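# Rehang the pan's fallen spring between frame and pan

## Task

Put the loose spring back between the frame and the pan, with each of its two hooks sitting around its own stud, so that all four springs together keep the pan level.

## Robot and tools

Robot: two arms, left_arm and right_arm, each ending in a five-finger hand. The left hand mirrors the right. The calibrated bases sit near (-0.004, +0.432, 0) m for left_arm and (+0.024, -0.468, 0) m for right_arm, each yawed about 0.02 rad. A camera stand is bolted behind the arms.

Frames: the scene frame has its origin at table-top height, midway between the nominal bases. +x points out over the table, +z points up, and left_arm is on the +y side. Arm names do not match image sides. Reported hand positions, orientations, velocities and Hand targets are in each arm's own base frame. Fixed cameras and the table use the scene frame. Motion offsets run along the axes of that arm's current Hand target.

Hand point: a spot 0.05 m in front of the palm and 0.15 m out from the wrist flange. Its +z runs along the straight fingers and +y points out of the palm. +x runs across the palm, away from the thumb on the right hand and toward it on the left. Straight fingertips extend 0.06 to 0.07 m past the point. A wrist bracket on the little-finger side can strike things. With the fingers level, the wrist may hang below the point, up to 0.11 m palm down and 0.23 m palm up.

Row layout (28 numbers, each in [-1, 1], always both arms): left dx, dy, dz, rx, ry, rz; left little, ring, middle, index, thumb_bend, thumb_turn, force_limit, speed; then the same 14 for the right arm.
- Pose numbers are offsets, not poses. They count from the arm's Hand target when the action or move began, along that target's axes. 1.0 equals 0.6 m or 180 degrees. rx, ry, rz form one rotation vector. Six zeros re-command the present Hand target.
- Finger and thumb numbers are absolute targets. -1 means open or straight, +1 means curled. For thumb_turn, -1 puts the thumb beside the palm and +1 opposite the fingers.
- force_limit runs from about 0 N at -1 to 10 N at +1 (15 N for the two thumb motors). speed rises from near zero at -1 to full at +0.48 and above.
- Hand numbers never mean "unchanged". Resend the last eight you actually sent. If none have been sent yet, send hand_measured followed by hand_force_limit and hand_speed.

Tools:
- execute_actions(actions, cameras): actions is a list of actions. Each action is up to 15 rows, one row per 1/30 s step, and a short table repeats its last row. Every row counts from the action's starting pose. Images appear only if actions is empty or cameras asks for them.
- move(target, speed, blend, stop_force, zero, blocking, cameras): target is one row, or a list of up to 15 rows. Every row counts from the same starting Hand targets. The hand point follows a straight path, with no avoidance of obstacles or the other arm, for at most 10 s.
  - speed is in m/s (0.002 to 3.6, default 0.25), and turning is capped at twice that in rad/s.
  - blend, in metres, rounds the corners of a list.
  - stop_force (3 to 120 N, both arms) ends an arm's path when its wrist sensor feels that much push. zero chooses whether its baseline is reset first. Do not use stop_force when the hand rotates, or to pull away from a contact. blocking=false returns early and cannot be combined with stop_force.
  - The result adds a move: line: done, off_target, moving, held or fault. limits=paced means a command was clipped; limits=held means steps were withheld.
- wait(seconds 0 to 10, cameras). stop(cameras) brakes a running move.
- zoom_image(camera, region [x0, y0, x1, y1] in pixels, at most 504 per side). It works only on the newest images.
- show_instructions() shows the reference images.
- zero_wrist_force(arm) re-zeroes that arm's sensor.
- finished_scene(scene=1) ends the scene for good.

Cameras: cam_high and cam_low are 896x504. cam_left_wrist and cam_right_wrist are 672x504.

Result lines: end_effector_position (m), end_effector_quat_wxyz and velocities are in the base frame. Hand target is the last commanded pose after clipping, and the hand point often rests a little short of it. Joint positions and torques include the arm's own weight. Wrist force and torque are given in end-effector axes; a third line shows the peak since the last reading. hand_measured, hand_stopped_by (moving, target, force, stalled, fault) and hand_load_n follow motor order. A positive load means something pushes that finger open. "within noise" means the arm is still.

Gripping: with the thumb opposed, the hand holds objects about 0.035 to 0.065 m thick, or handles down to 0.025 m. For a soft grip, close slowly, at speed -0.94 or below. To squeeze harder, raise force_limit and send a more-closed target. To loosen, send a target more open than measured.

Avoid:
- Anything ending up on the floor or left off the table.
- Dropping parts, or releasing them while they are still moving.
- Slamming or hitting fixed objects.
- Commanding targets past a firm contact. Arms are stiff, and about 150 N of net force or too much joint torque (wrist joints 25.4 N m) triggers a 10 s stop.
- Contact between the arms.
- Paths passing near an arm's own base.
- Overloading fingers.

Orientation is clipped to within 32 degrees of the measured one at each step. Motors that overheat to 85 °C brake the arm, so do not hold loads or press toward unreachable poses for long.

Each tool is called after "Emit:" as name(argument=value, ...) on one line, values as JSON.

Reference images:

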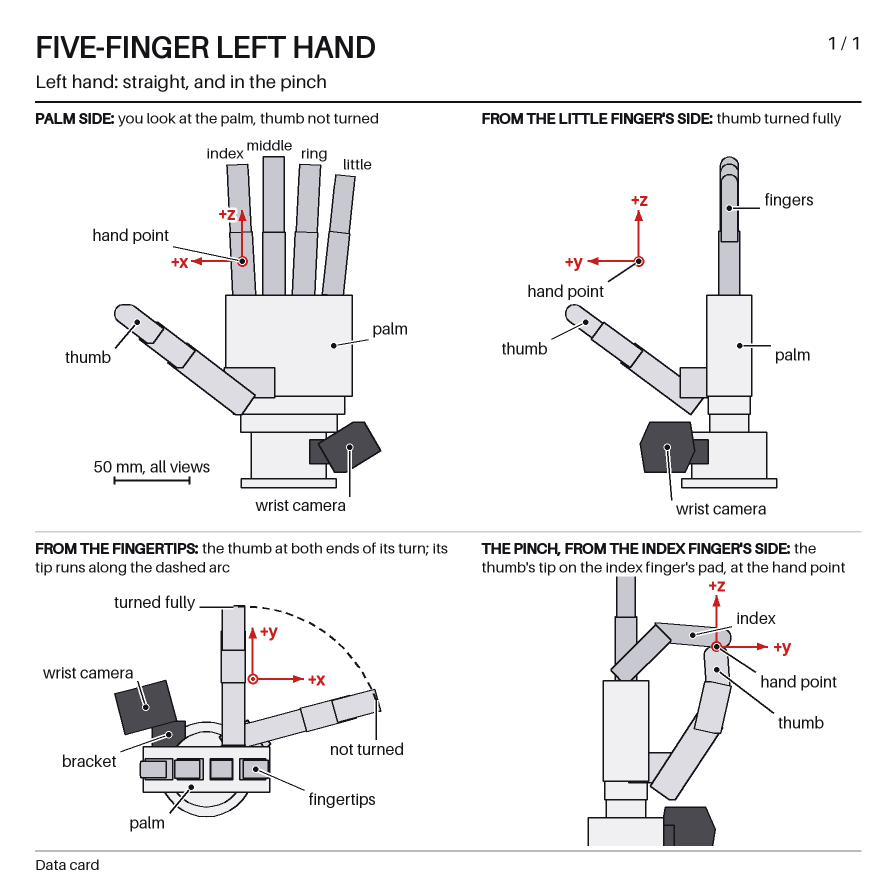

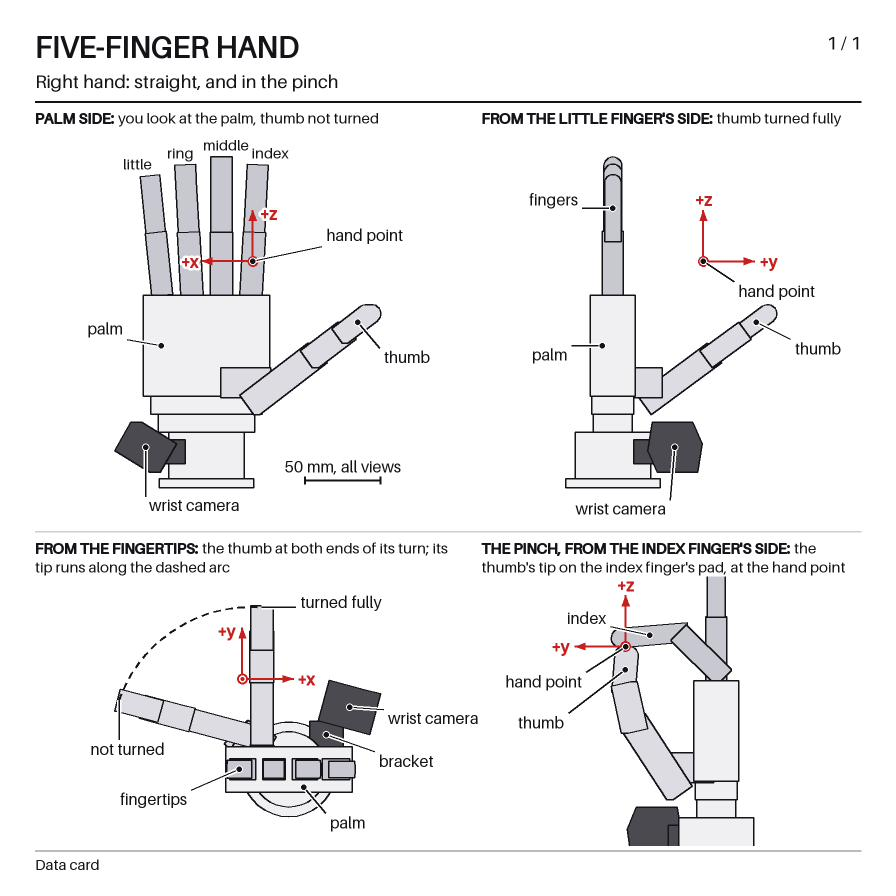

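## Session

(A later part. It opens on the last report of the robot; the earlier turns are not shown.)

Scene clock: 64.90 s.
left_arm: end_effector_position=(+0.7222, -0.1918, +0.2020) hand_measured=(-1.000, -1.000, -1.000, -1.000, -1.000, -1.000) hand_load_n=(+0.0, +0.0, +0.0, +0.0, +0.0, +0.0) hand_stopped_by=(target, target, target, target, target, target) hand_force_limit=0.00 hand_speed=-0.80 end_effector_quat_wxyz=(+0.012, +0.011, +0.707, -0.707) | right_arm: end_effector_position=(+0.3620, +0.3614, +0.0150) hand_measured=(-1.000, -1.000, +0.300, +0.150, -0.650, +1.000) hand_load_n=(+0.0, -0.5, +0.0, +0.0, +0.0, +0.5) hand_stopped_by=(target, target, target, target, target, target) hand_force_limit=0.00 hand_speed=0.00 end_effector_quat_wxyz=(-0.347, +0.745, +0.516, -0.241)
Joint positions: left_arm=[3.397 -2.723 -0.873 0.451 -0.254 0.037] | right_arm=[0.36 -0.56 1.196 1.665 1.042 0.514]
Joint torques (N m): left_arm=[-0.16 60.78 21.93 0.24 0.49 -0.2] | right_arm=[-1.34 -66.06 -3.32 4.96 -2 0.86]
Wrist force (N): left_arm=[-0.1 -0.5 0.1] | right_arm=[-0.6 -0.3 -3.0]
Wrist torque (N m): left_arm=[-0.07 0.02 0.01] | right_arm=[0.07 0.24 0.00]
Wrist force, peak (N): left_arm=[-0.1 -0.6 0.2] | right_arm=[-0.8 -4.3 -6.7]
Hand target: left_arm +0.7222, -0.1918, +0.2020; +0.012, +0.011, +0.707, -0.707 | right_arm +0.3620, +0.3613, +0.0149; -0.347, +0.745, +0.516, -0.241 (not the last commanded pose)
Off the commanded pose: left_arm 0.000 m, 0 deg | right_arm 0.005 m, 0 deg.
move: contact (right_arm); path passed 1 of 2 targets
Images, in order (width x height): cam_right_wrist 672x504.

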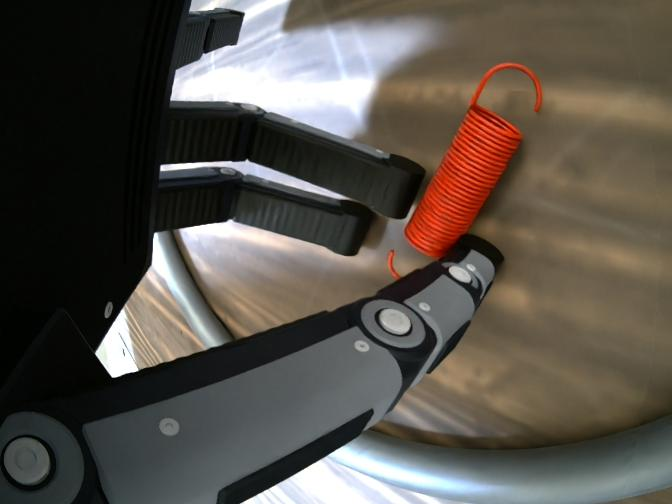

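Emit:
move(target=[0,0,0,0,0,0,-1,-1,-1,-1,-1,-1,0,-0.8,0,-0.0051,-0.0043,0,0,0,-1,-1,-1,0.0,-0.8,1,0,0.0], speed=0.03, cameras=["cam_right_wrist"])

Emit:
zoom_image(camera="cam_right_wrist", region=[300, 60, 540, 300])

Scene clock: 66.53 s.
left_arm: end_effector_position=(+0.7222, -0.1918, +0.2020) hand_measured=(-1.000, -1.000, -1.000, -1.000, -1.000, -1.000) hand_load_n=(+0.0, +0.0, +0.0, +0.0, +0.0, +0.0) hand_stopped_by=(target, target, target, target, target, target) hand_force_limit=0.00 hand_speed=-0.80 end_effector_quat_wxyz=(+0.012, +0.011, +0.707, -0.707) | right_arm: end_effector_position=(+0.3620, +0.3613, +0.0190) hand_measured=(-1.000, -1.000, +0.104, +0.000, -0.800, +1.000) hand_load_n=(+0.5, -0.5, -14.5, +0.0, +0.0, +0.0) hand_stopped_by=(target, target, stalled, target, target, target) hand_force_limit=0.00 hand_speed=0.00 end_effector_quat_wxyz=(-0.347, +0.745, +0.516, -0.241)
Joint positions: left_arm=[3.397 -2.723 -0.873 0.451 -0.254 0.037] | right_arm=[0.36 -0.566 1.196 1.671 1.042 0.514]
Joint torques (N m): left_arm=[-0.29 61.02 21.03 0.32 0.52 -0.23] | right_arm=[1.59 -50.44 -0.3 1.84 -1.94 0.43]
Wrist force (N): left_arm=[-0.3 -0.2 0.1] | right_arm=[-0.1 -6.5 -13.5]
Wrist torque (N m): left_arm=[-0.03 0.04 0.00] | right_arm=[-0.05 0.45 -0.14]
Wrist force, peak (N): left_arm=[-0.2 -0.7 0.1] | right_arm=[0.0 -16.0 -28.9]
Hand target: left_arm +0.7222, -0.1918, +0.2020; +0.012, +0.011, +0.707, -0.707 | right_arm +0.3620, +0.3613, +0.0189; -0.347, +0.745, +0.516, -0.241
Off the commanded pose: left_arm 0.000 m, 0 deg | right_arm 0.000 m, 0 deg.
move: done
Images, in order (width x height): cam_right_wrist 672x504.

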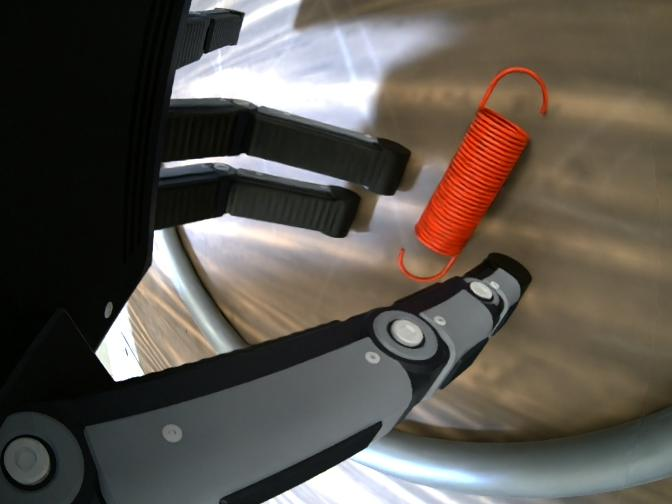

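Scaled by 2.100 from the camera's 672x504 image, which has a finer 960x720 frame.

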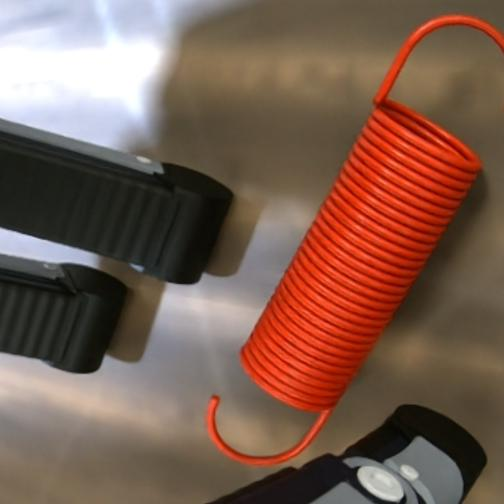

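Emit:
move(target=[0,0,0,0,0,0,-1,-1,-1,-1,-1,-1,0,-0.8,0,-0.0383,-0.0322,0,0,0,-1,-1,0.104,0.0,-0.8,1,0,0.0], speed=0.05)

Emit:
move(target=[0,0,0,0,0,0,-1,-1,-1,-1,-1,-1,0,-0.8,0,0,0,0,0,0,-1,-1,-1,0.0,-0.8,1,0,0.2], speed=0.05, cameras=["cam_right_wrist"])

Scene clock: 67.60 s.
left_arm: end_effector_position=(+0.7222, -0.1918, +0.2020) hand_measured=(-1.000, -1.000, -1.000, -1.000, -1.000, -1.000) hand_load_n=(+0.0, +0.0, +0.0, +0.0, +0.0, -0.5) hand_stopped_by=(target, target, target, target, target, target) hand_force_limit=0.00 hand_speed=-0.80 end_effector_quat_wxyz=(+0.012, +0.011, +0.707, -0.707) | right_arm: end_effector_position=(+0.3620, +0.3614, +0.0492) hand_measured=(-1.000, -1.000, +0.104, +0.000, -0.800, +1.000) hand_load_n=(+0.0, +0.0, +0.0, +0.0, +0.0, +0.0) hand_stopped_by=(target, target, target, target, target, target) hand_force_limit=0.00 hand_speed=0.00 end_effector_quat_wxyz=(-0.347, +0.745, +0.516, -0.241) end_effector_velocity=(+0.001, +0.000, -0.004) end_effector_angular_velocity=(+0.001, -0.004, +0.000)
Joint positions: left_arm=[3.397 -2.723 -0.873 0.451 -0.254 0.037] | right_arm=[0.36 -0.61 1.193 1.717 1.042 0.514]
Joint velocities: left_arm=[within noise] | right_arm=[0.001 0.004 0 -0.008 0 0.001]
Joint torques (N m): left_arm=[0.58 61.81 21.1 0.09 0.48 -0.3] | right_arm=[4.43 -37.46 -23.64 0.83 -2.14 -0.33]
Wrist force (N): left_arm=[0.2 -0.3 0.1] | right_arm=[0.0 1.5 -1.3]
Wrist torque (N m): left_arm=[-0.05 -0.03 0.03] | right_arm=[0.16 0.15 0.05]
Wrist force, peak (N): left_arm=[0.2 -0.7 0.1] | right_arm=[0.0 -6.6 -13.7]
Hand target: left_arm +0.7222, -0.1918, +0.2020; +0.012, +0.011, +0.707, -0.707 | right_arm +0.3620, +0.3614, +0.0490; -0.347, +0.745, +0.516, -0.241
Off the commanded pose: left_arm 0.000 m, 0 deg | right_arm 0.000 m, 0 deg.
move: done

Scene clock: 68.23 s.
left_arm: end_effector_position=(+0.7222, -0.1918, +0.2020) hand_measured=(-1.000, -1.000, -1.000, -1.000, -1.000, -1.000) hand_load_n=(+0.0, +0.0, +0.0, +0.0, +0.0, -0.5) hand_stopped_by=(target, target, target, target, target, target) hand_force_limit=0.00 hand_speed=-0.80 end_effector_quat_wxyz=(+0.012, +0.011, +0.707, -0.707) | right_arm: end_effector_position=(+0.3620, +0.3614, +0.0490) hand_measured=(-1.000, -1.000, -1.000, +0.000, -0.800, +1.000) hand_load_n=(+0.0, +0.0, +0.0, +0.0, +0.0, +0.0) hand_stopped_by=(target, target, target, target, target, target) hand_force_limit=0.00 hand_speed=0.20 end_effector_quat_wxyz=(-0.347, +0.745, +0.516, -0.241)
Joint positions: left_arm=[3.397 -2.723 -0.873 0.451 -0.254 0.037] | right_arm=[0.36 -0.609 1.193 1.717 1.042 0.514]
Joint torques (N m): left_arm=[0.5 61.49 21.63 0.26 0.51 -0.23] | right_arm=[4.61 -37.89 -10.4 0.64 -2.31 -0.43]
Wrist force (N): left_arm=[0.2 -0.4 0.3] | right_arm=[-0.1 1.5 -1.5]
Wrist torque (N m): left_arm=[-0.07 -0.03 0.03] | right_arm=[0.18 0.17 0.05]
Wrist force, peak (N): left_arm=[0.1 -0.7 0.2] | right_arm=[-0.1 1.6 -1.8]
Hand target: left_arm +0.7222, -0.1918, +0.2020; +0.012, +0.011, +0.707, -0.707 | right_arm +0.3620, +0.3614, +0.0490; -0.347, +0.745, +0.516, -0.241
Off the commanded pose: left_arm 0.000 m, 0 deg | right_arm 0.000 m, 0 deg.
move: done
Images, in order (width x height): cam_right_wrist 672x504.

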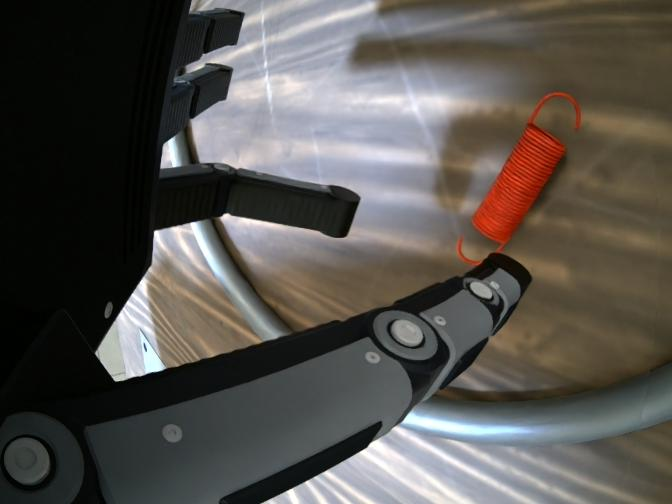

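Emit:
execute_actions(actions=[])

Scene clock: 69.53 s.
left_arm: end_effector_position=(+0.7222, -0.1918, +0.2020) hand_measured=(-1.000, -1.000, -1.000, -1.000, -1.000, -1.000) hand_load_n=(+0.0, +0.0, +0.0, +0.0, +0.0, +0.0) hand_stopped_by=(target, target, target, target, target, target) hand_force_limit=0.00 hand_speed=-0.80 end_effector_quat_wxyz=(+0.012, +0.011, +0.707, -0.707) | right_arm: end_effector_position=(+0.3620, +0.3614, +0.0490) hand_measured=(-1.000, -1.000, -1.000, +0.000, -0.800, +1.000) hand_load_n=(+0.0, +0.0, +0.0, +0.0, +0.0, +0.5) hand_stopped_by=(target, target, target, target, target, target) hand_force_limit=0.00 hand_speed=0.20 end_effector_quat_wxyz=(-0.347, +0.745, +0.516, -0.241)
Joint positions: left_arm=[3.397 -2.723 -0.873 0.451 -0.254 0.037] | right_arm=[0.36 -0.609 1.194 1.717 1.042 0.514]
Joint velocities: within noise
Joint torques (N m): left_arm=[0.13 62.05 21.89 0.23 0.58 -0.27] | right_arm=[4.16 -38.06 -3.37 0.91 -2.52 -0.46]
Wrist force (N): left_arm=[-0.2 -0.4 -0.1] | right_arm=[-0.2 1.5 -1.7]
Wrist torque (N m): left_arm=[-0.04 0.02 0.00] | right_arm=[0.19 0.19 0.04]
Wrist force, peak (N): left_arm=[0.0 -0.3 0.4] | right_arm=[-0.3 1.8 -1.4]
Hand target: left_arm +0.7222, -0.1918, +0.2020; +0.012, +0.011, +0.707, -0.707 | right_arm +0.3620, +0.3614, +0.0490; -0.347, +0.745, +0.516, -0.241
Off the commanded pose: left_arm 0.000 m, 0 deg | right_arm 0.000 m, 0 deg.

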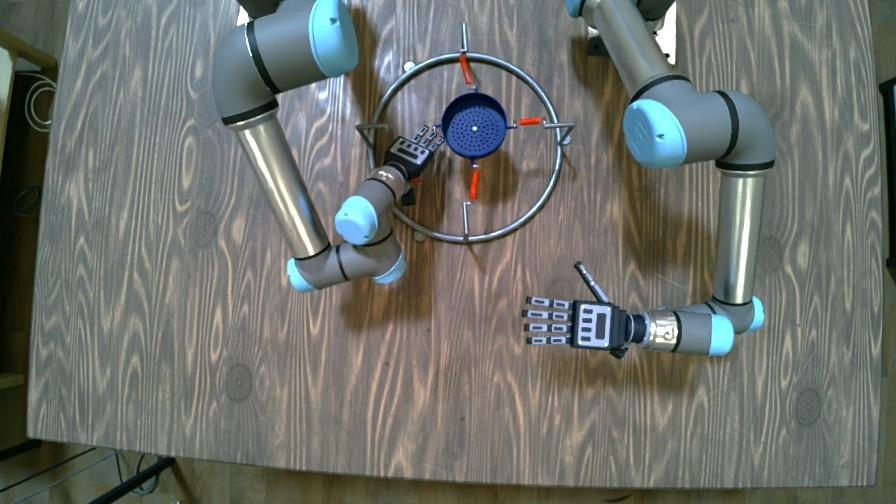

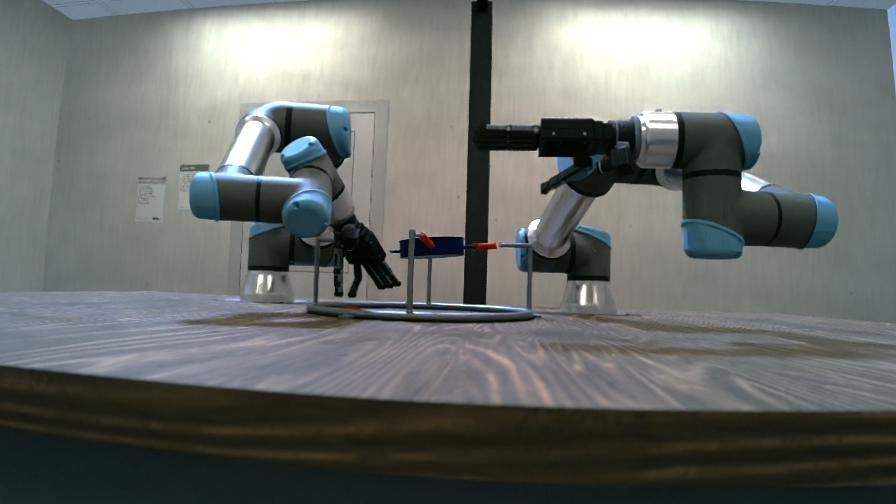

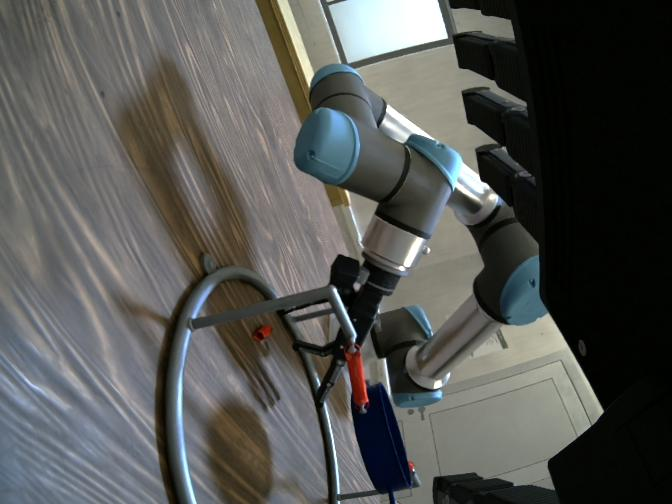

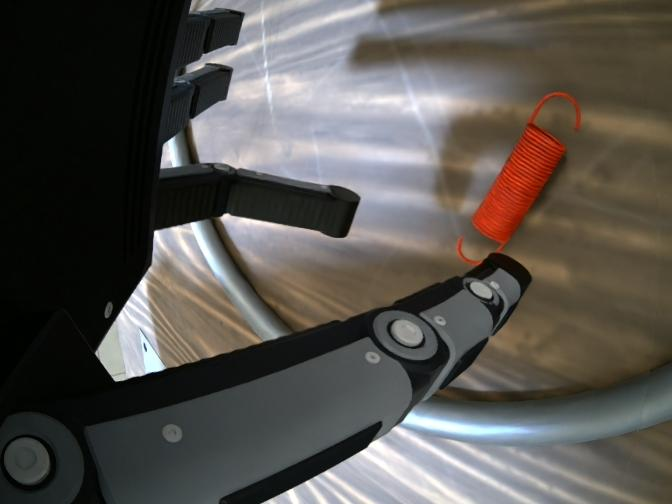

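Emit:
move(target=[0,0,0,0,0,0,-1,-1,-1,-1,-1,-1,0,-0.8,0.0093,0.016,-0.0192,0,0.0851,0.0714,-1,-1,-1,0,-0.8,1,0,0.2], speed=0.06, cameras=["cam_right_wrist","cam_left_wrist"])

Scene clock: 73.97 s.
left_arm: end_effector_position=(+0.7222, -0.1918, +0.2020) hand_measured=(-1.000, -1.000, -1.000, -1.000, -1.000, -1.000) hand_load_n=(+0.0, +0.0, +0.0, +0.0, +0.0, +0.0) hand_stopped_by=(target, target, target, target, target, target) hand_force_limit=0.00 hand_speed=-0.80 end_effector_quat_wxyz=(+0.012, +0.011, +0.707, -0.707) | right_arm: end_effector_position=(+0.3780, +0.3613, +0.0491) hand_measured=(-1.000, -1.000, -1.000, +0.000, -0.800, +1.000) hand_load_n=(+0.0, +0.0, +0.0, +0.0, +0.0, +0.0) hand_stopped_by=(target, target, target, target, target, target) hand_force_limit=0.00 hand_speed=0.20 end_effector_quat_wxyz=(-0.384, +0.824, +0.378, -0.176) end_effector_velocity=(-0.001, -0.001, +0.001) end_effector_angular_velocity=(-0.003, +0.002, +0.005)
Joint positions: left_arm=[3.397 -2.723 -0.873 0.451 -0.254 0.037] | right_arm=[0.278 -0.667 1.275 1.544 0.878 0.772]
Joint velocities: left_arm=[within noise] | right_arm=[0 0 0.001 0.005 0.004 -0.004]
Joint torques (N m): left_arm=[0.36 61.15 21.82 0.31 0.56 -0.22] | right_arm=[4.83 -43.62 -25.78 5.14 2.21 -1.7]
Wrist force (N): left_arm=[0.1 -0.2 0.1] | right_arm=[-0.2 1.4 -1.3]
Wrist torque (N m): left_arm=[-0.04 -0.01 0.02] | right_arm=[0.13 0.18 0.10]
Wrist force, peak (N): left_arm=[0.0 -0.6 0.3] | right_arm=[-0.5 1.6 -1.7]
Hand target: left_arm +0.7222, -0.1918, +0.2020; +0.012, +0.011, +0.707, -0.707 | right_arm +0.3780, +0.3613, +0.0490; -0.384, +0.824, +0.379, -0.177
Off the commanded pose: left_arm 0.000 m, 0 deg | right_arm 0.000 m, 0 deg.
move: done
Images, in order (width x height): cam_left_wrist 672x504, cam_right_wrist 672x504.

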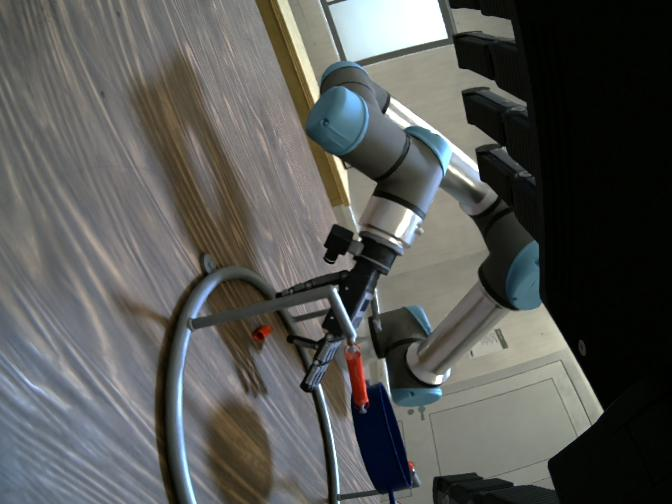

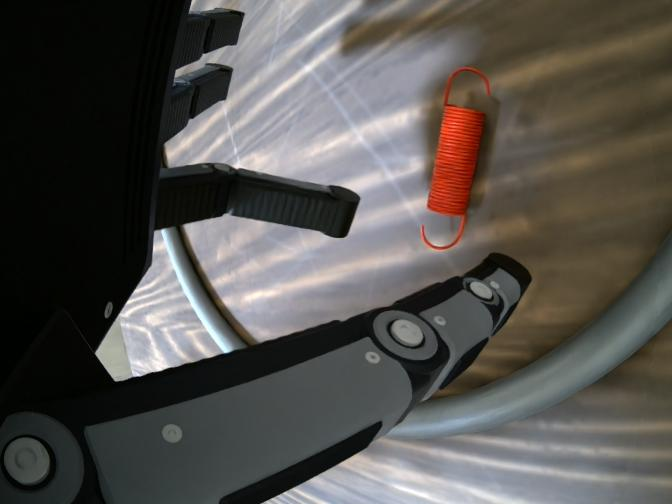

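Emit:
move(target=[0,0,0,0,0,0,-1,-1,-1,-1,-1,-1,0,-0.8,0.0083,0.037,0.0311,0,0,0,-1,-1,-1,0,-0.8,1,0,0.2], speed=0.04, cameras=["cam_right_wrist","cam_left_wrist"])

Emit:
zoom_image(camera="cam_right_wrist", region=[300, 80, 600, 330])

Emit:
zoom_image(camera="cam_left_wrist", region=[180, 220, 430, 430])

Scene clock: 75.87 s.
left_arm: end_effector_position=(+0.7222, -0.1918, +0.2020) hand_measured=(-1.000, -1.000, -1.000, -1.000, -1.000, -1.000) hand_load_n=(+0.0, +0.0, +0.0, +0.0, +0.0, +0.0) hand_stopped_by=(target, target, target, target, target, target) hand_force_limit=0.00 hand_speed=-0.80 end_effector_quat_wxyz=(+0.012, +0.011, +0.707, -0.707) | right_arm: end_effector_position=(+0.3813, +0.3651, +0.0198) hand_measured=(-1.000, -1.000, -1.000, +0.000, -0.800, +1.000) hand_load_n=(+0.0, +0.0, +0.0, +0.0, -0.5, +0.0) hand_stopped_by=(target, target, target, target, target, target) hand_force_limit=0.00 hand_speed=0.20 end_effector_quat_wxyz=(-0.384, +0.824, +0.379, -0.176) end_effector_velocity=(+0.000, +0.000, +0.004) end_effector_angular_velocity=(+0.001, -0.001, +0.000)
Joint positions: left_arm=[3.397 -2.723 -0.873 0.451 -0.254 0.037] | right_arm=[0.283 -0.615 1.258 1.505 0.875 0.777]
Joint velocities: left_arm=[within noise] | right_arm=[-0.001 -0.006 0 0.005 0 -0.001]
Joint torques (N m): left_arm=[1.05 61.45 21.14 0.26 0.53 -0.23] | right_arm=[-0.33 -63.6 -13.06 5.12 -3.26 0.95]
Wrist force (N): left_arm=[0.1 -0.2 0.1] | right_arm=[-0.2 1.8 -1.3]
Wrist torque (N m): left_arm=[-0.03 -0.01 0.02] | right_arm=[0.19 0.19 0.04]
Wrist force, peak (N): left_arm=[-0.3 -0.5 0.1] | right_arm=[-0.3 1.6 -1.7]
Hand target: left_arm +0.7222, -0.1918, +0.2020; +0.012, +0.011, +0.707, -0.707 | right_arm +0.3812, +0.3651, +0.0200; -0.384, +0.824, +0.379, -0.177
Off the commanded pose: left_arm 0.000 m, 0 deg | right_arm 0.000 m, 0 deg.
move: done
Images, in order (width x height): cam_left_wrist 672x504, cam_right_wrist 672x504.

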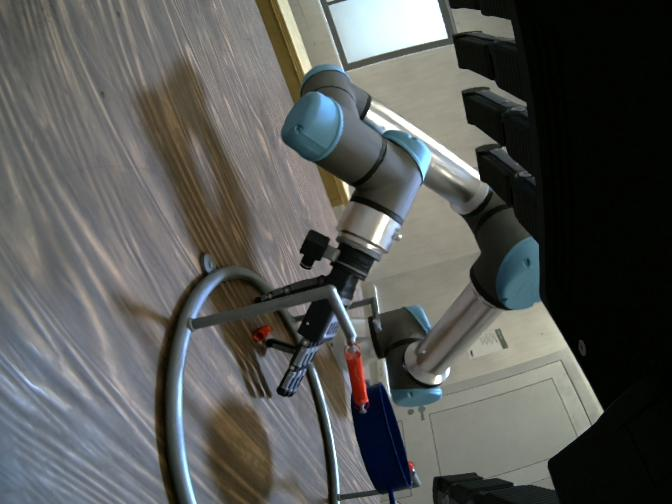

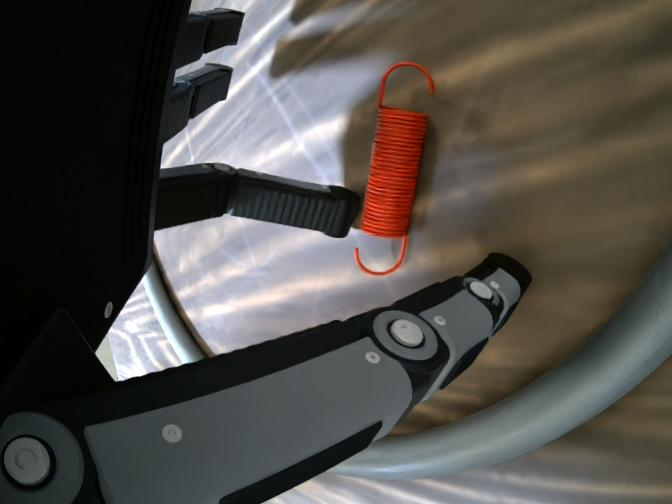

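Scaled by 1.680 from the camera's 672x504 image, which has a finer 960x720 frame.

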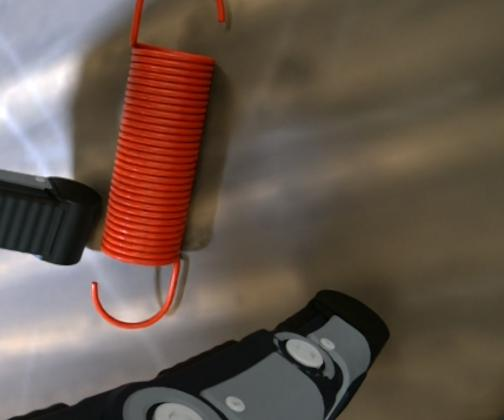

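Scaled by 2.016 from the camera's 672x504 image, which has a finer 960x720 frame.

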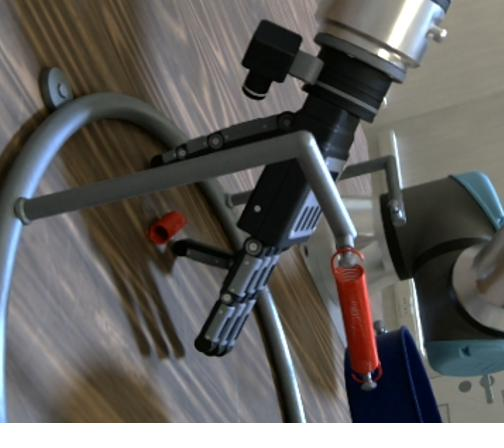

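Emit:
zoom_image(camera="cam_left_wrist", region=[230, 280, 310, 360])

Emit:
zoom_image(camera="cam_right_wrist", region=[320, 180, 440, 290])

Scaled by 6.300 from the camera's 672x504 image, which has a finer 960x720 frame.

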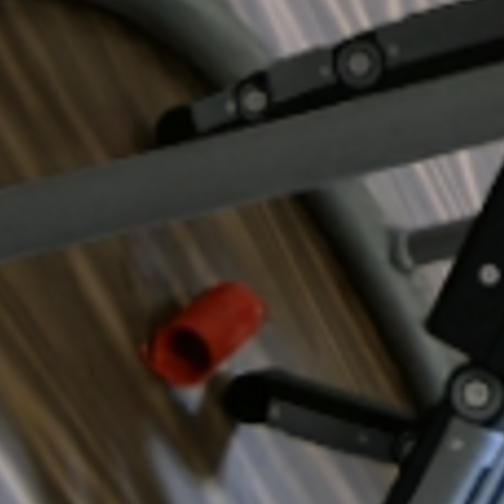

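Scaled by 4.200 from the camera's 672x504 image, which has a finer 960x720 frame.

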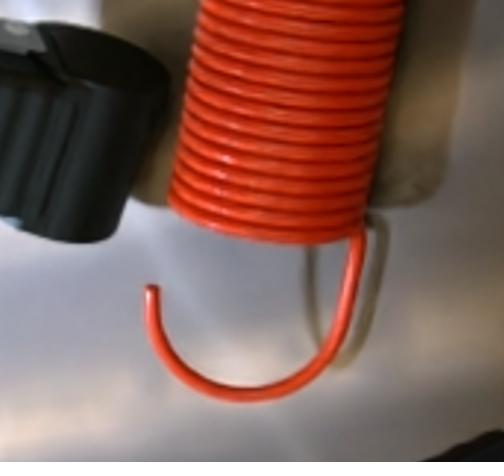

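Emit:
move(target=[0,0,0,0,0,0,-1,-1,-1,-1,-1,-1,0,-0.8,-0.002,0.0128,0.0107,0,0,0,-1,-1,-1,0,-0.8,1,0,0.2], speed=0.008, stop_force=3, cameras=["cam_right_wrist","cam_left_wrist"])

Emit:
zoom_image(camera="cam_right_wrist", region=[320, 140, 480, 290])

Emit:
zoom_image(camera="cam_left_wrist", region=[230, 280, 310, 360])

Scene clock: 79.47 s.
left_arm: end_effector_position=(+0.7222, -0.1918, +0.2020) hand_measured=(-1.000, -1.000, -1.000, -1.000, -1.000, -1.000) hand_load_n=(+0.0, +0.0, +0.0, +0.0, +0.0, +0.0) hand_stopped_by=(target, target, target, target, target, target) hand_force_limit=0.00 hand_speed=-0.80 end_effector_quat_wxyz=(+0.012, +0.011, +0.707, -0.707) | right_arm: end_effector_position=(+0.3811, +0.3649, +0.0183) hand_measured=(-1.000, -1.000, -1.000, +0.000, -0.800, +1.000) hand_load_n=(+0.0, +0.0, +0.0, -0.5, +0.0, +0.0) hand_stopped_by=(target, target, target, target, target, target) hand_force_limit=0.00 hand_speed=0.20 end_effector_quat_wxyz=(-0.384, +0.824, +0.379, -0.176)
Joint positions: left_arm=[3.397 -2.723 -0.873 0.451 -0.254 0.037] | right_arm=[0.282 -0.613 1.259 1.502 0.876 0.777]
Joint torques (N m): left_arm=[0.22 61.05 22.31 0.27 0.63 -0.28] | right_arm=[0.62 -64.18 -28.42 4.74 1.7 0.65]
Wrist force (N): left_arm=[-0.1 -0.3 0.3] | right_arm=[0.2 -0.9 -2.6]
Wrist torque (N m): left_arm=[-0.06 0.02 0.01] | right_arm=[0.14 0.21 0.01]
Wrist force, peak (N): left_arm=[0.2 -0.6 0.3] | right_arm=[1.0 -7.1 -5.7]
Hand target: left_arm +0.7222, -0.1918, +0.2020; +0.012, +0.011, +0.707, -0.707 | right_arm +0.3811, +0.3649, +0.0183; -0.384, +0.824, +0.379, -0.176 (not the last commanded pose)
Off the commanded pose: left_arm 0.000 m, 0 deg | right_arm 0.008 m, 0 deg.
move: contact (right_arm)
Images, in order (width x height): cam_left_wrist 672x504, cam_right_wrist 672x504.

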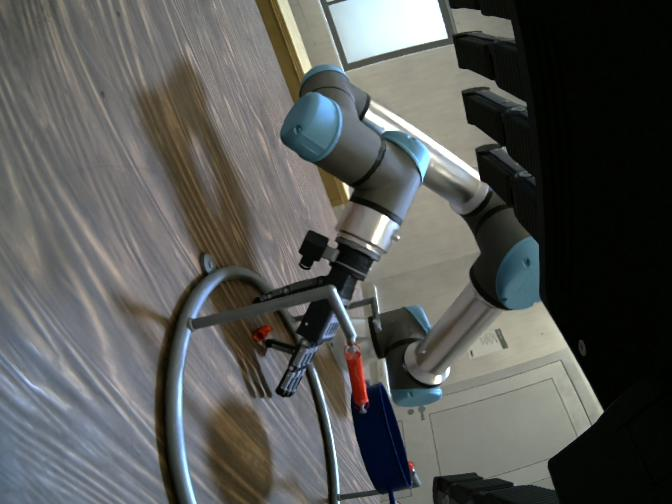

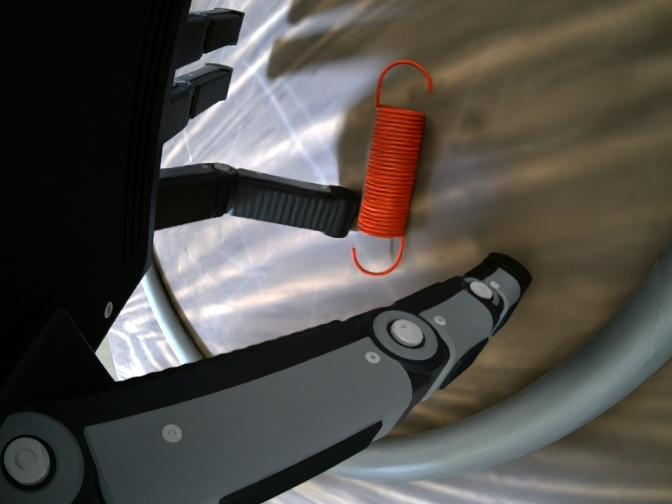

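Scaled by 3.150 from the camera's 672x504 image, which has a finer 960x720 frame.

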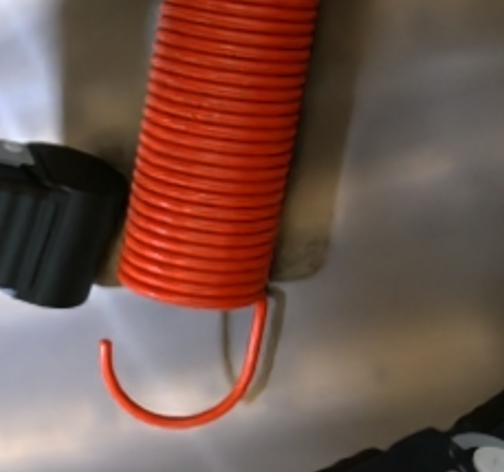

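Scaled by 6.300 from the camera's 672x504 image, which has a finer 960x720 frame.

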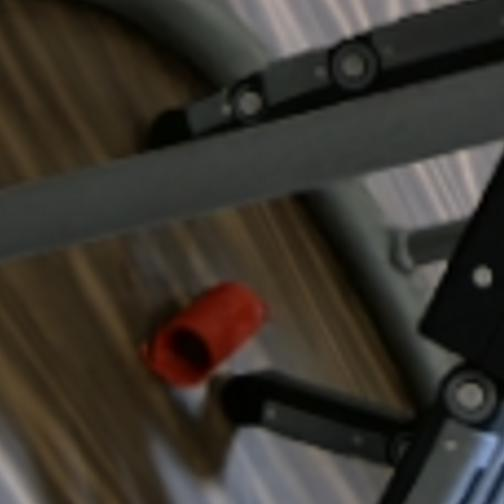

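Emit:
move(target=[0,0,0,0,0,0,-1,-1,-1,-1,-1,-1,0,-0.8,0,-0.0054,-0.0014,0,0,0,-1,-1,-1,0,-0.5,1,0,-0.4], speed=0.02)

Emit:
move(target=[0,0,0,0,0,0,-1,-1,-1,-1,-1,-1,0,-0.8,0,0.019,0.016,0,0,0,-1,-1,-1,0,-0.5,1,0,-0.4], speed=0.006, stop_force=3, cameras=["cam_right_wrist","cam_left_wrist"])

Emit:
zoom_image(camera="cam_right_wrist", region=[320, 140, 520, 320])

Emit:
zoom_image(camera="cam_left_wrist", region=[230, 280, 310, 360])

Scene clock: 81.83 s.
left_arm: end_effector_position=(+0.7222, -0.1918, +0.2020) hand_measured=(-1.000, -1.000, -1.000, -1.000, -1.000, -1.000) hand_load_n=(+0.0, +0.0, +0.0, -0.5, +0.0, -0.5) hand_stopped_by=(target, target, target, target, target, target) hand_force_limit=0.00 hand_speed=-0.80 end_effector_quat_wxyz=(+0.012, +0.011, +0.707, -0.707) | right_arm: end_effector_position=(+0.3800, +0.3659, +0.0214) hand_measured=(-1.000, -1.000, -1.000, +0.000, -0.500, +1.000) hand_load_n=(+0.0, +0.0, +0.0, +0.0, +0.0, +0.0) hand_stopped_by=(target, target, target, target, target, target) hand_force_limit=0.00 hand_speed=-0.40 end_effector_quat_wxyz=(-0.384, +0.824, +0.379, -0.176)
Joint positions: left_arm=[3.397 -2.723 -0.873 0.451 -0.254 0.037] | right_arm=[0.284 -0.619 1.261 1.505 0.874 0.779]
Joint torques (N m): left_arm=[0.81 61.96 22.28 0.3 0.67 -0.3] | right_arm=[1.74 -56.1 -4.01 4.54 -3.51 1.35]
Wrist force (N): left_arm=[0.1 -0.3 0.2] | right_arm=[-0.1 1.6 -1.4]
Wrist torque (N m): left_arm=[-0.06 -0.01 0.02] | right_arm=[0.17 0.17 0.04]
Wrist force, peak (N): left_arm=[0.2 -0.7 0.1] | right_arm=[0.3 -1.7 -3.0]
Hand target: left_arm +0.7222, -0.1918, +0.2020; +0.012, +0.011, +0.707, -0.707 | right_arm +0.3800, +0.3659, +0.0213; -0.384, +0.824, +0.379, -0.176
Off the commanded pose: left_arm 0.000 m, 0 deg | right_arm 0.000 m, 0 deg.
move: done

Scene clock: 83.37 s.
left_arm: end_effector_position=(+0.7222, -0.1918, +0.2020) hand_measured=(-1.000, -1.000, -1.000, -1.000, -1.000, -1.000) hand_load_n=(+0.0, -0.5, +0.0, +0.0, +0.0, +0.0) hand_stopped_by=(target, target, target, target, target, target) hand_force_limit=0.00 hand_speed=-0.80 end_effector_quat_wxyz=(+0.012, +0.011, +0.707, -0.707) | right_arm: end_effector_position=(+0.3800, +0.3659, +0.0183) hand_measured=(-1.000, -1.000, -1.000, +0.000, -0.500, +1.000) hand_load_n=(+0.0, +0.0, +0.0, -0.5, +0.0, +0.0) hand_stopped_by=(target, target, target, target, target, target) hand_force_limit=0.00 hand_speed=-0.40 end_effector_quat_wxyz=(-0.384, +0.824, +0.379, -0.177)
Joint positions: left_arm=[3.397 -2.723 -0.873 0.451 -0.254 0.037] | right_arm=[0.284 -0.614 1.261 1.5 0.874 0.779]
Joint torques (N m): left_arm=[0.01 61.67 22.41 0.28 0.61 -0.28] | right_arm=[-1.68 -64.56 -7.19 4.75 -2.34 0.08]
Wrist force (N): left_arm=[-0.2 -0.3 0.0] | right_arm=[-0.5 -1.1 -2.7]
Wrist torque (N m): left_arm=[-0.03 0.04 -0.01] | right_arm=[0.13 0.20 0.01]
Wrist force, peak (N): left_arm=[-0.3 -0.5 0.1] | right_arm=[-0.2 -4.6 -4.6]
Hand target: left_arm +0.7222, -0.1918, +0.2020; +0.012, +0.011, +0.707, -0.707 | right_arm +0.3800, +0.3659, +0.0183; -0.384, +0.824, +0.379, -0.177 (not the last commanded pose)
Off the commanded pose: left_arm 0.000 m, 0 deg | right_arm 0.012 m, 0 deg.
move: contact (right_arm)
Images, in order (width x height): cam_left_wrist 672x504, cam_right_wrist 672x504.

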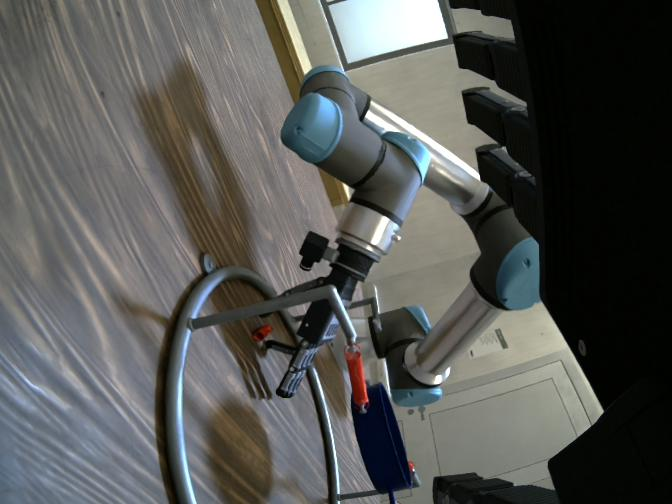

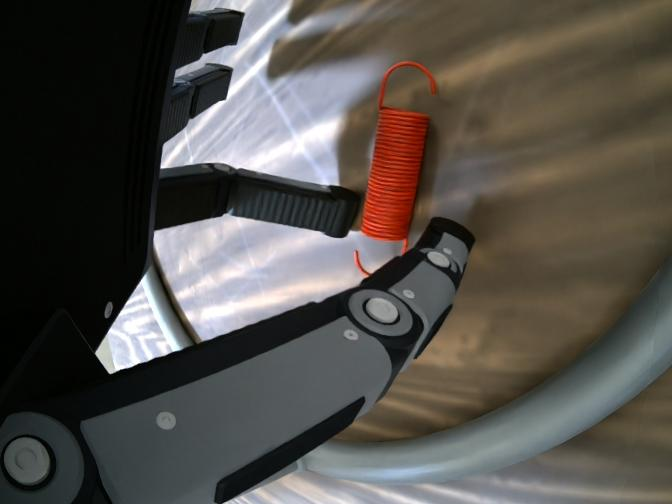

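Scaled by 2.520 from the camera's 672x504 image, which has a finer 960x720 frame.

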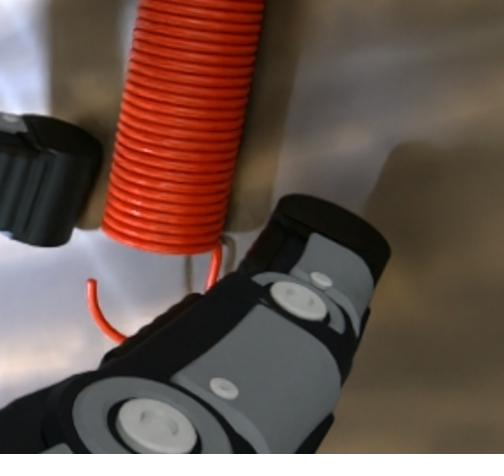

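Scaled by 6.300 from the camera's 672x504 image, which has a finer 960x720 frame.

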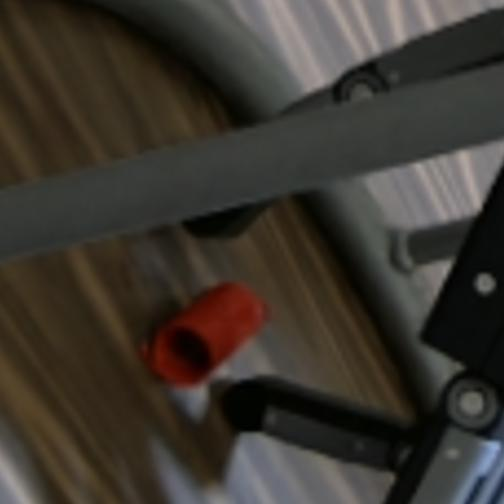

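Emit:
move(target=[0,0,0,0,0,0,-1,-1,-1,-1,-1,-1,0,-0.8,0,-0.0015,-0.0012,0,0,0,-1,-1,-1,0,-0.35,1,-0.6,-0.7], speed=0.02, cameras=["cam_right_wrist","cam_left_wrist"])

Emit:
zoom_image(camera="cam_right_wrist", region=[320, 140, 520, 320])

Emit:
zoom_image(camera="cam_left_wrist", region=[230, 280, 310, 360])

Scene clock: 86.70 s.
left_arm: end_effector_position=(+0.7222, -0.1918, +0.2020) hand_measured=(-1.000, -1.000, -1.000, -1.000, -1.000, -1.000) hand_load_n=(+0.0, +0.0, +0.0, +0.0, +0.0, -0.5) hand_stopped_by=(target, target, target, target, target, target) hand_force_limit=0.00 hand_speed=-0.80 end_effector_quat_wxyz=(+0.012, +0.011, +0.707, -0.707) | right_arm: end_effector_position=(+0.3800, +0.3659, +0.0195) hand_measured=(-1.000, -1.000, -1.000, +0.000, -0.350, +1.000) hand_load_n=(+0.0, +0.0, +0.0, +0.0, +0.0, +0.0) hand_stopped_by=(target, target, target, target, target, target) hand_force_limit=-0.60 hand_speed=-0.70 end_effector_quat_wxyz=(-0.384, +0.824, +0.379, -0.177)
Joint positions: left_arm=[3.397 -2.723 -0.873 0.451 -0.254 0.037] | right_arm=[0.285 -0.616 1.261 1.502 0.874 0.779]
Joint torques (N m): left_arm=[0.6 62.07 22.64 0.4 0.79 -0.29] | right_arm=[4.84 -62.27 -27.78 4.8 -3.06 1.97]
Wrist force (N): left_arm=[0.0 -0.3 0.2] | right_arm=[-0.2 1.5 -1.5]
Wrist torque (N m): left_arm=[-0.05 0.00 0.02] | right_arm=[0.15 0.18 0.03]
Wrist force, peak (N): left_arm=[-0.1 -0.6 0.4] | right_arm=[-0.5 -1.0 -3.1]
Hand target: left_arm +0.7222, -0.1918, +0.2020; +0.012, +0.011, +0.707, -0.707 | right_arm +0.3800, +0.3659, +0.0195; -0.384, +0.824, +0.379, -0.177
Off the commanded pose: left_arm 0.000 m, 0 deg | right_arm 0.000 m, 0 deg.
move: done
Images, in order (width x height): cam_left_wrist 672x504, cam_right_wrist 672x504.

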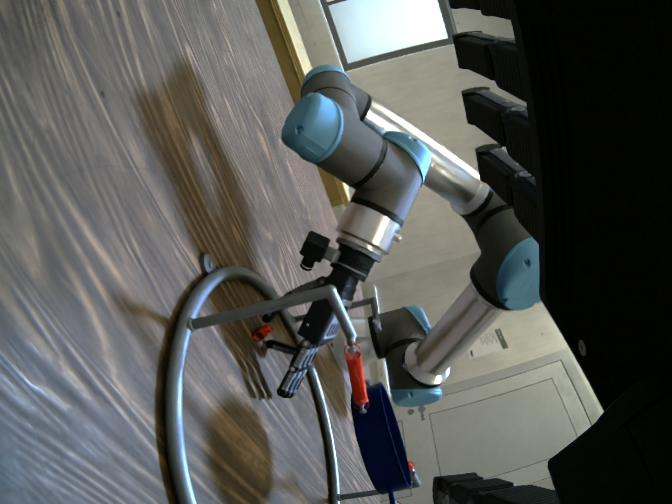

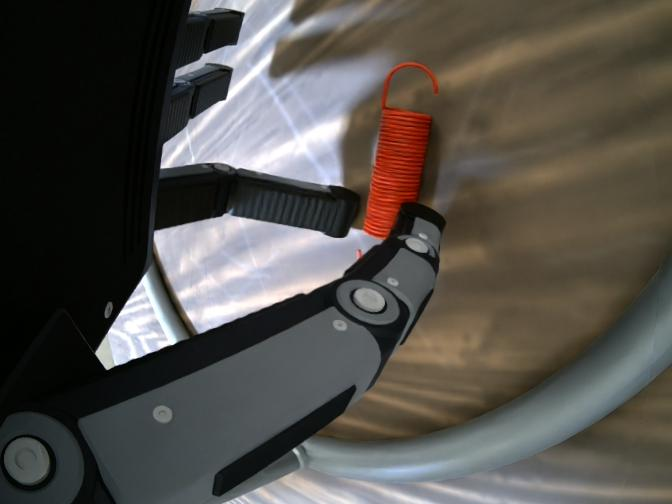

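Scaled by 2.520 from the camera's 672x504 image, which has a finer 960x720 frame.

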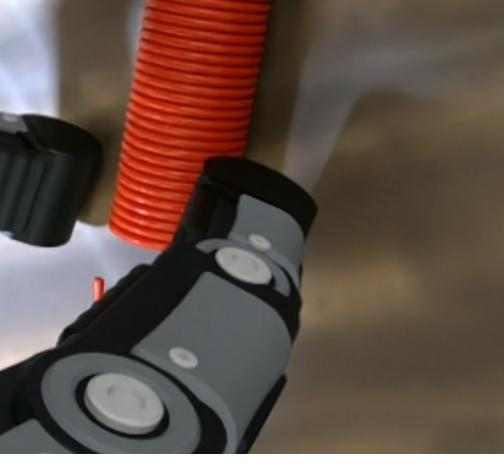

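Scaled by 6.300 from the camera's 672x504 image, which has a finer 960x720 frame.

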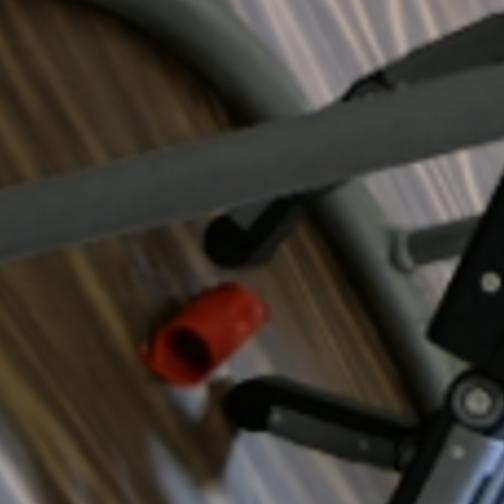

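Emit:
move(target=[0,0,0,0,0,0,-1,-1,-1,-1,-1,-1,0,-0.8,0,0,0,0,0,0,-1,-1,-1,0,-0.1,1,-0.7,-0.85], speed=0.02, cameras=["cam_right_wrist","cam_left_wrist"])

Emit:
zoom_image(camera="cam_right_wrist", region=[320, 140, 520, 320])

Emit:
zoom_image(camera="cam_left_wrist", region=[230, 280, 310, 360])

Scene clock: 88.37 s.
left_arm: end_effector_position=(+0.7222, -0.1918, +0.2020) hand_measured=(-1.000, -1.000, -1.000, -1.000, -1.000, -1.000) hand_load_n=(+0.0, +0.0, +0.0, +0.0, +0.0, -0.5) hand_stopped_by=(target, target, target, target, target, target) hand_force_limit=0.00 hand_speed=-0.80 end_effector_quat_wxyz=(+0.012, +0.011, +0.707, -0.707) | right_arm: end_effector_position=(+0.3800, +0.3659, +0.0195) hand_measured=(-1.000, -1.000, -1.000, +0.000, -0.100, +1.000) hand_load_n=(+0.0, +0.0, +0.0, +0.0, +0.0, +0.0) hand_stopped_by=(target, target, target, target, target, target) hand_force_limit=-0.70 hand_speed=-0.85 end_effector_quat_wxyz=(-0.384, +0.824, +0.379, -0.176)
Joint positions: left_arm=[3.397 -2.723 -0.873 0.451 -0.254 0.037] | right_arm=[0.285 -0.616 1.261 1.502 0.874 0.779]
Joint torques (N m): left_arm=[0.35 62.02 23.27 0.35 0.77 -0.3] | right_arm=[4.64 -43.09 -28.76 0.43 -3.19 1.88]
Wrist force (N): left_arm=[0.1 -0.1 0.2] | right_arm=[0.0 1.4 -1.4]
Wrist torque (N m): left_arm=[-0.03 0.00 0.02] | right_arm=[0.15 0.16 0.04]
Wrist force, peak (N): left_arm=[-0.2 -0.5 0.5] | right_arm=[-0.2 1.9 -1.5]
Hand target: left_arm +0.7222, -0.1918, +0.2020; +0.012, +0.011, +0.707, -0.707 | right_arm +0.3800, +0.3659, +0.0195; -0.384, +0.824, +0.379, -0.177
Off the commanded pose: left_arm 0.000 m, 0 deg | right_arm 0.000 m, 0 deg.
move: done
Images, in order (width x height): cam_left_wrist 672x504, cam_right_wrist 672x504.

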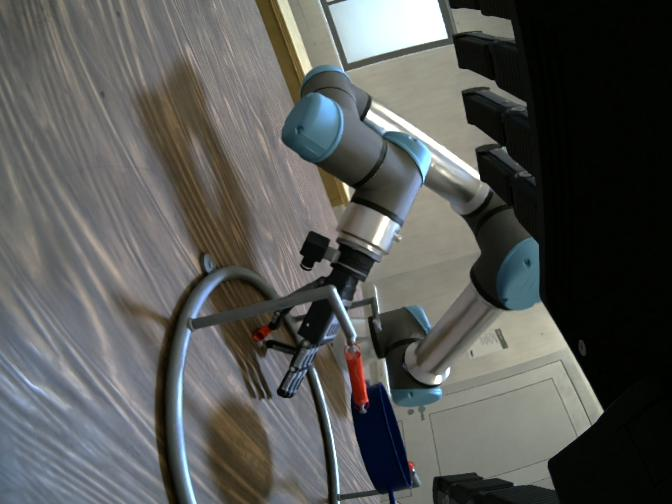

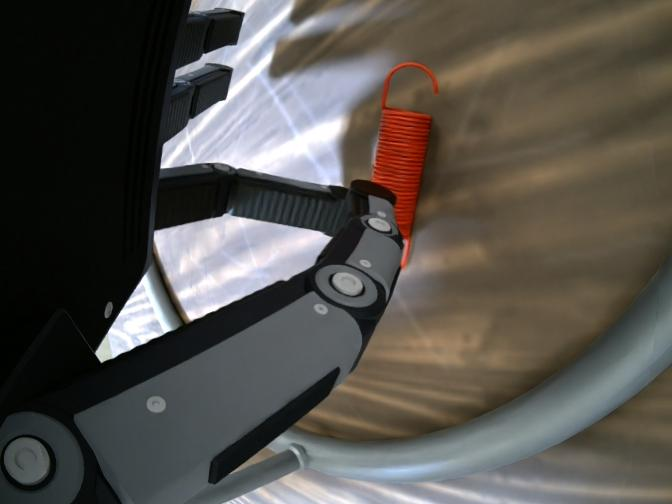

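Scaled by 2.520 from the camera's 672x504 image, which has a finer 960x720 frame.

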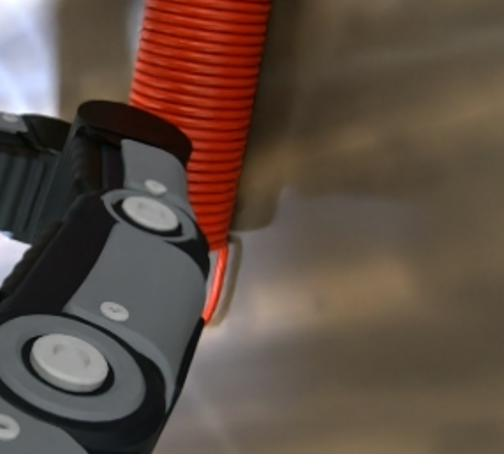

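Scaled by 6.300 from the camera's 672x504 image, which has a finer 960x720 frame.

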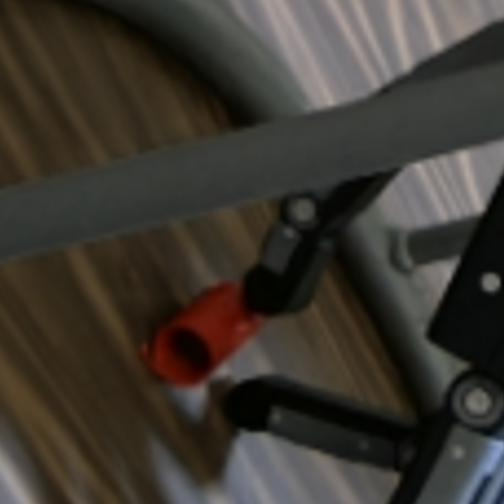

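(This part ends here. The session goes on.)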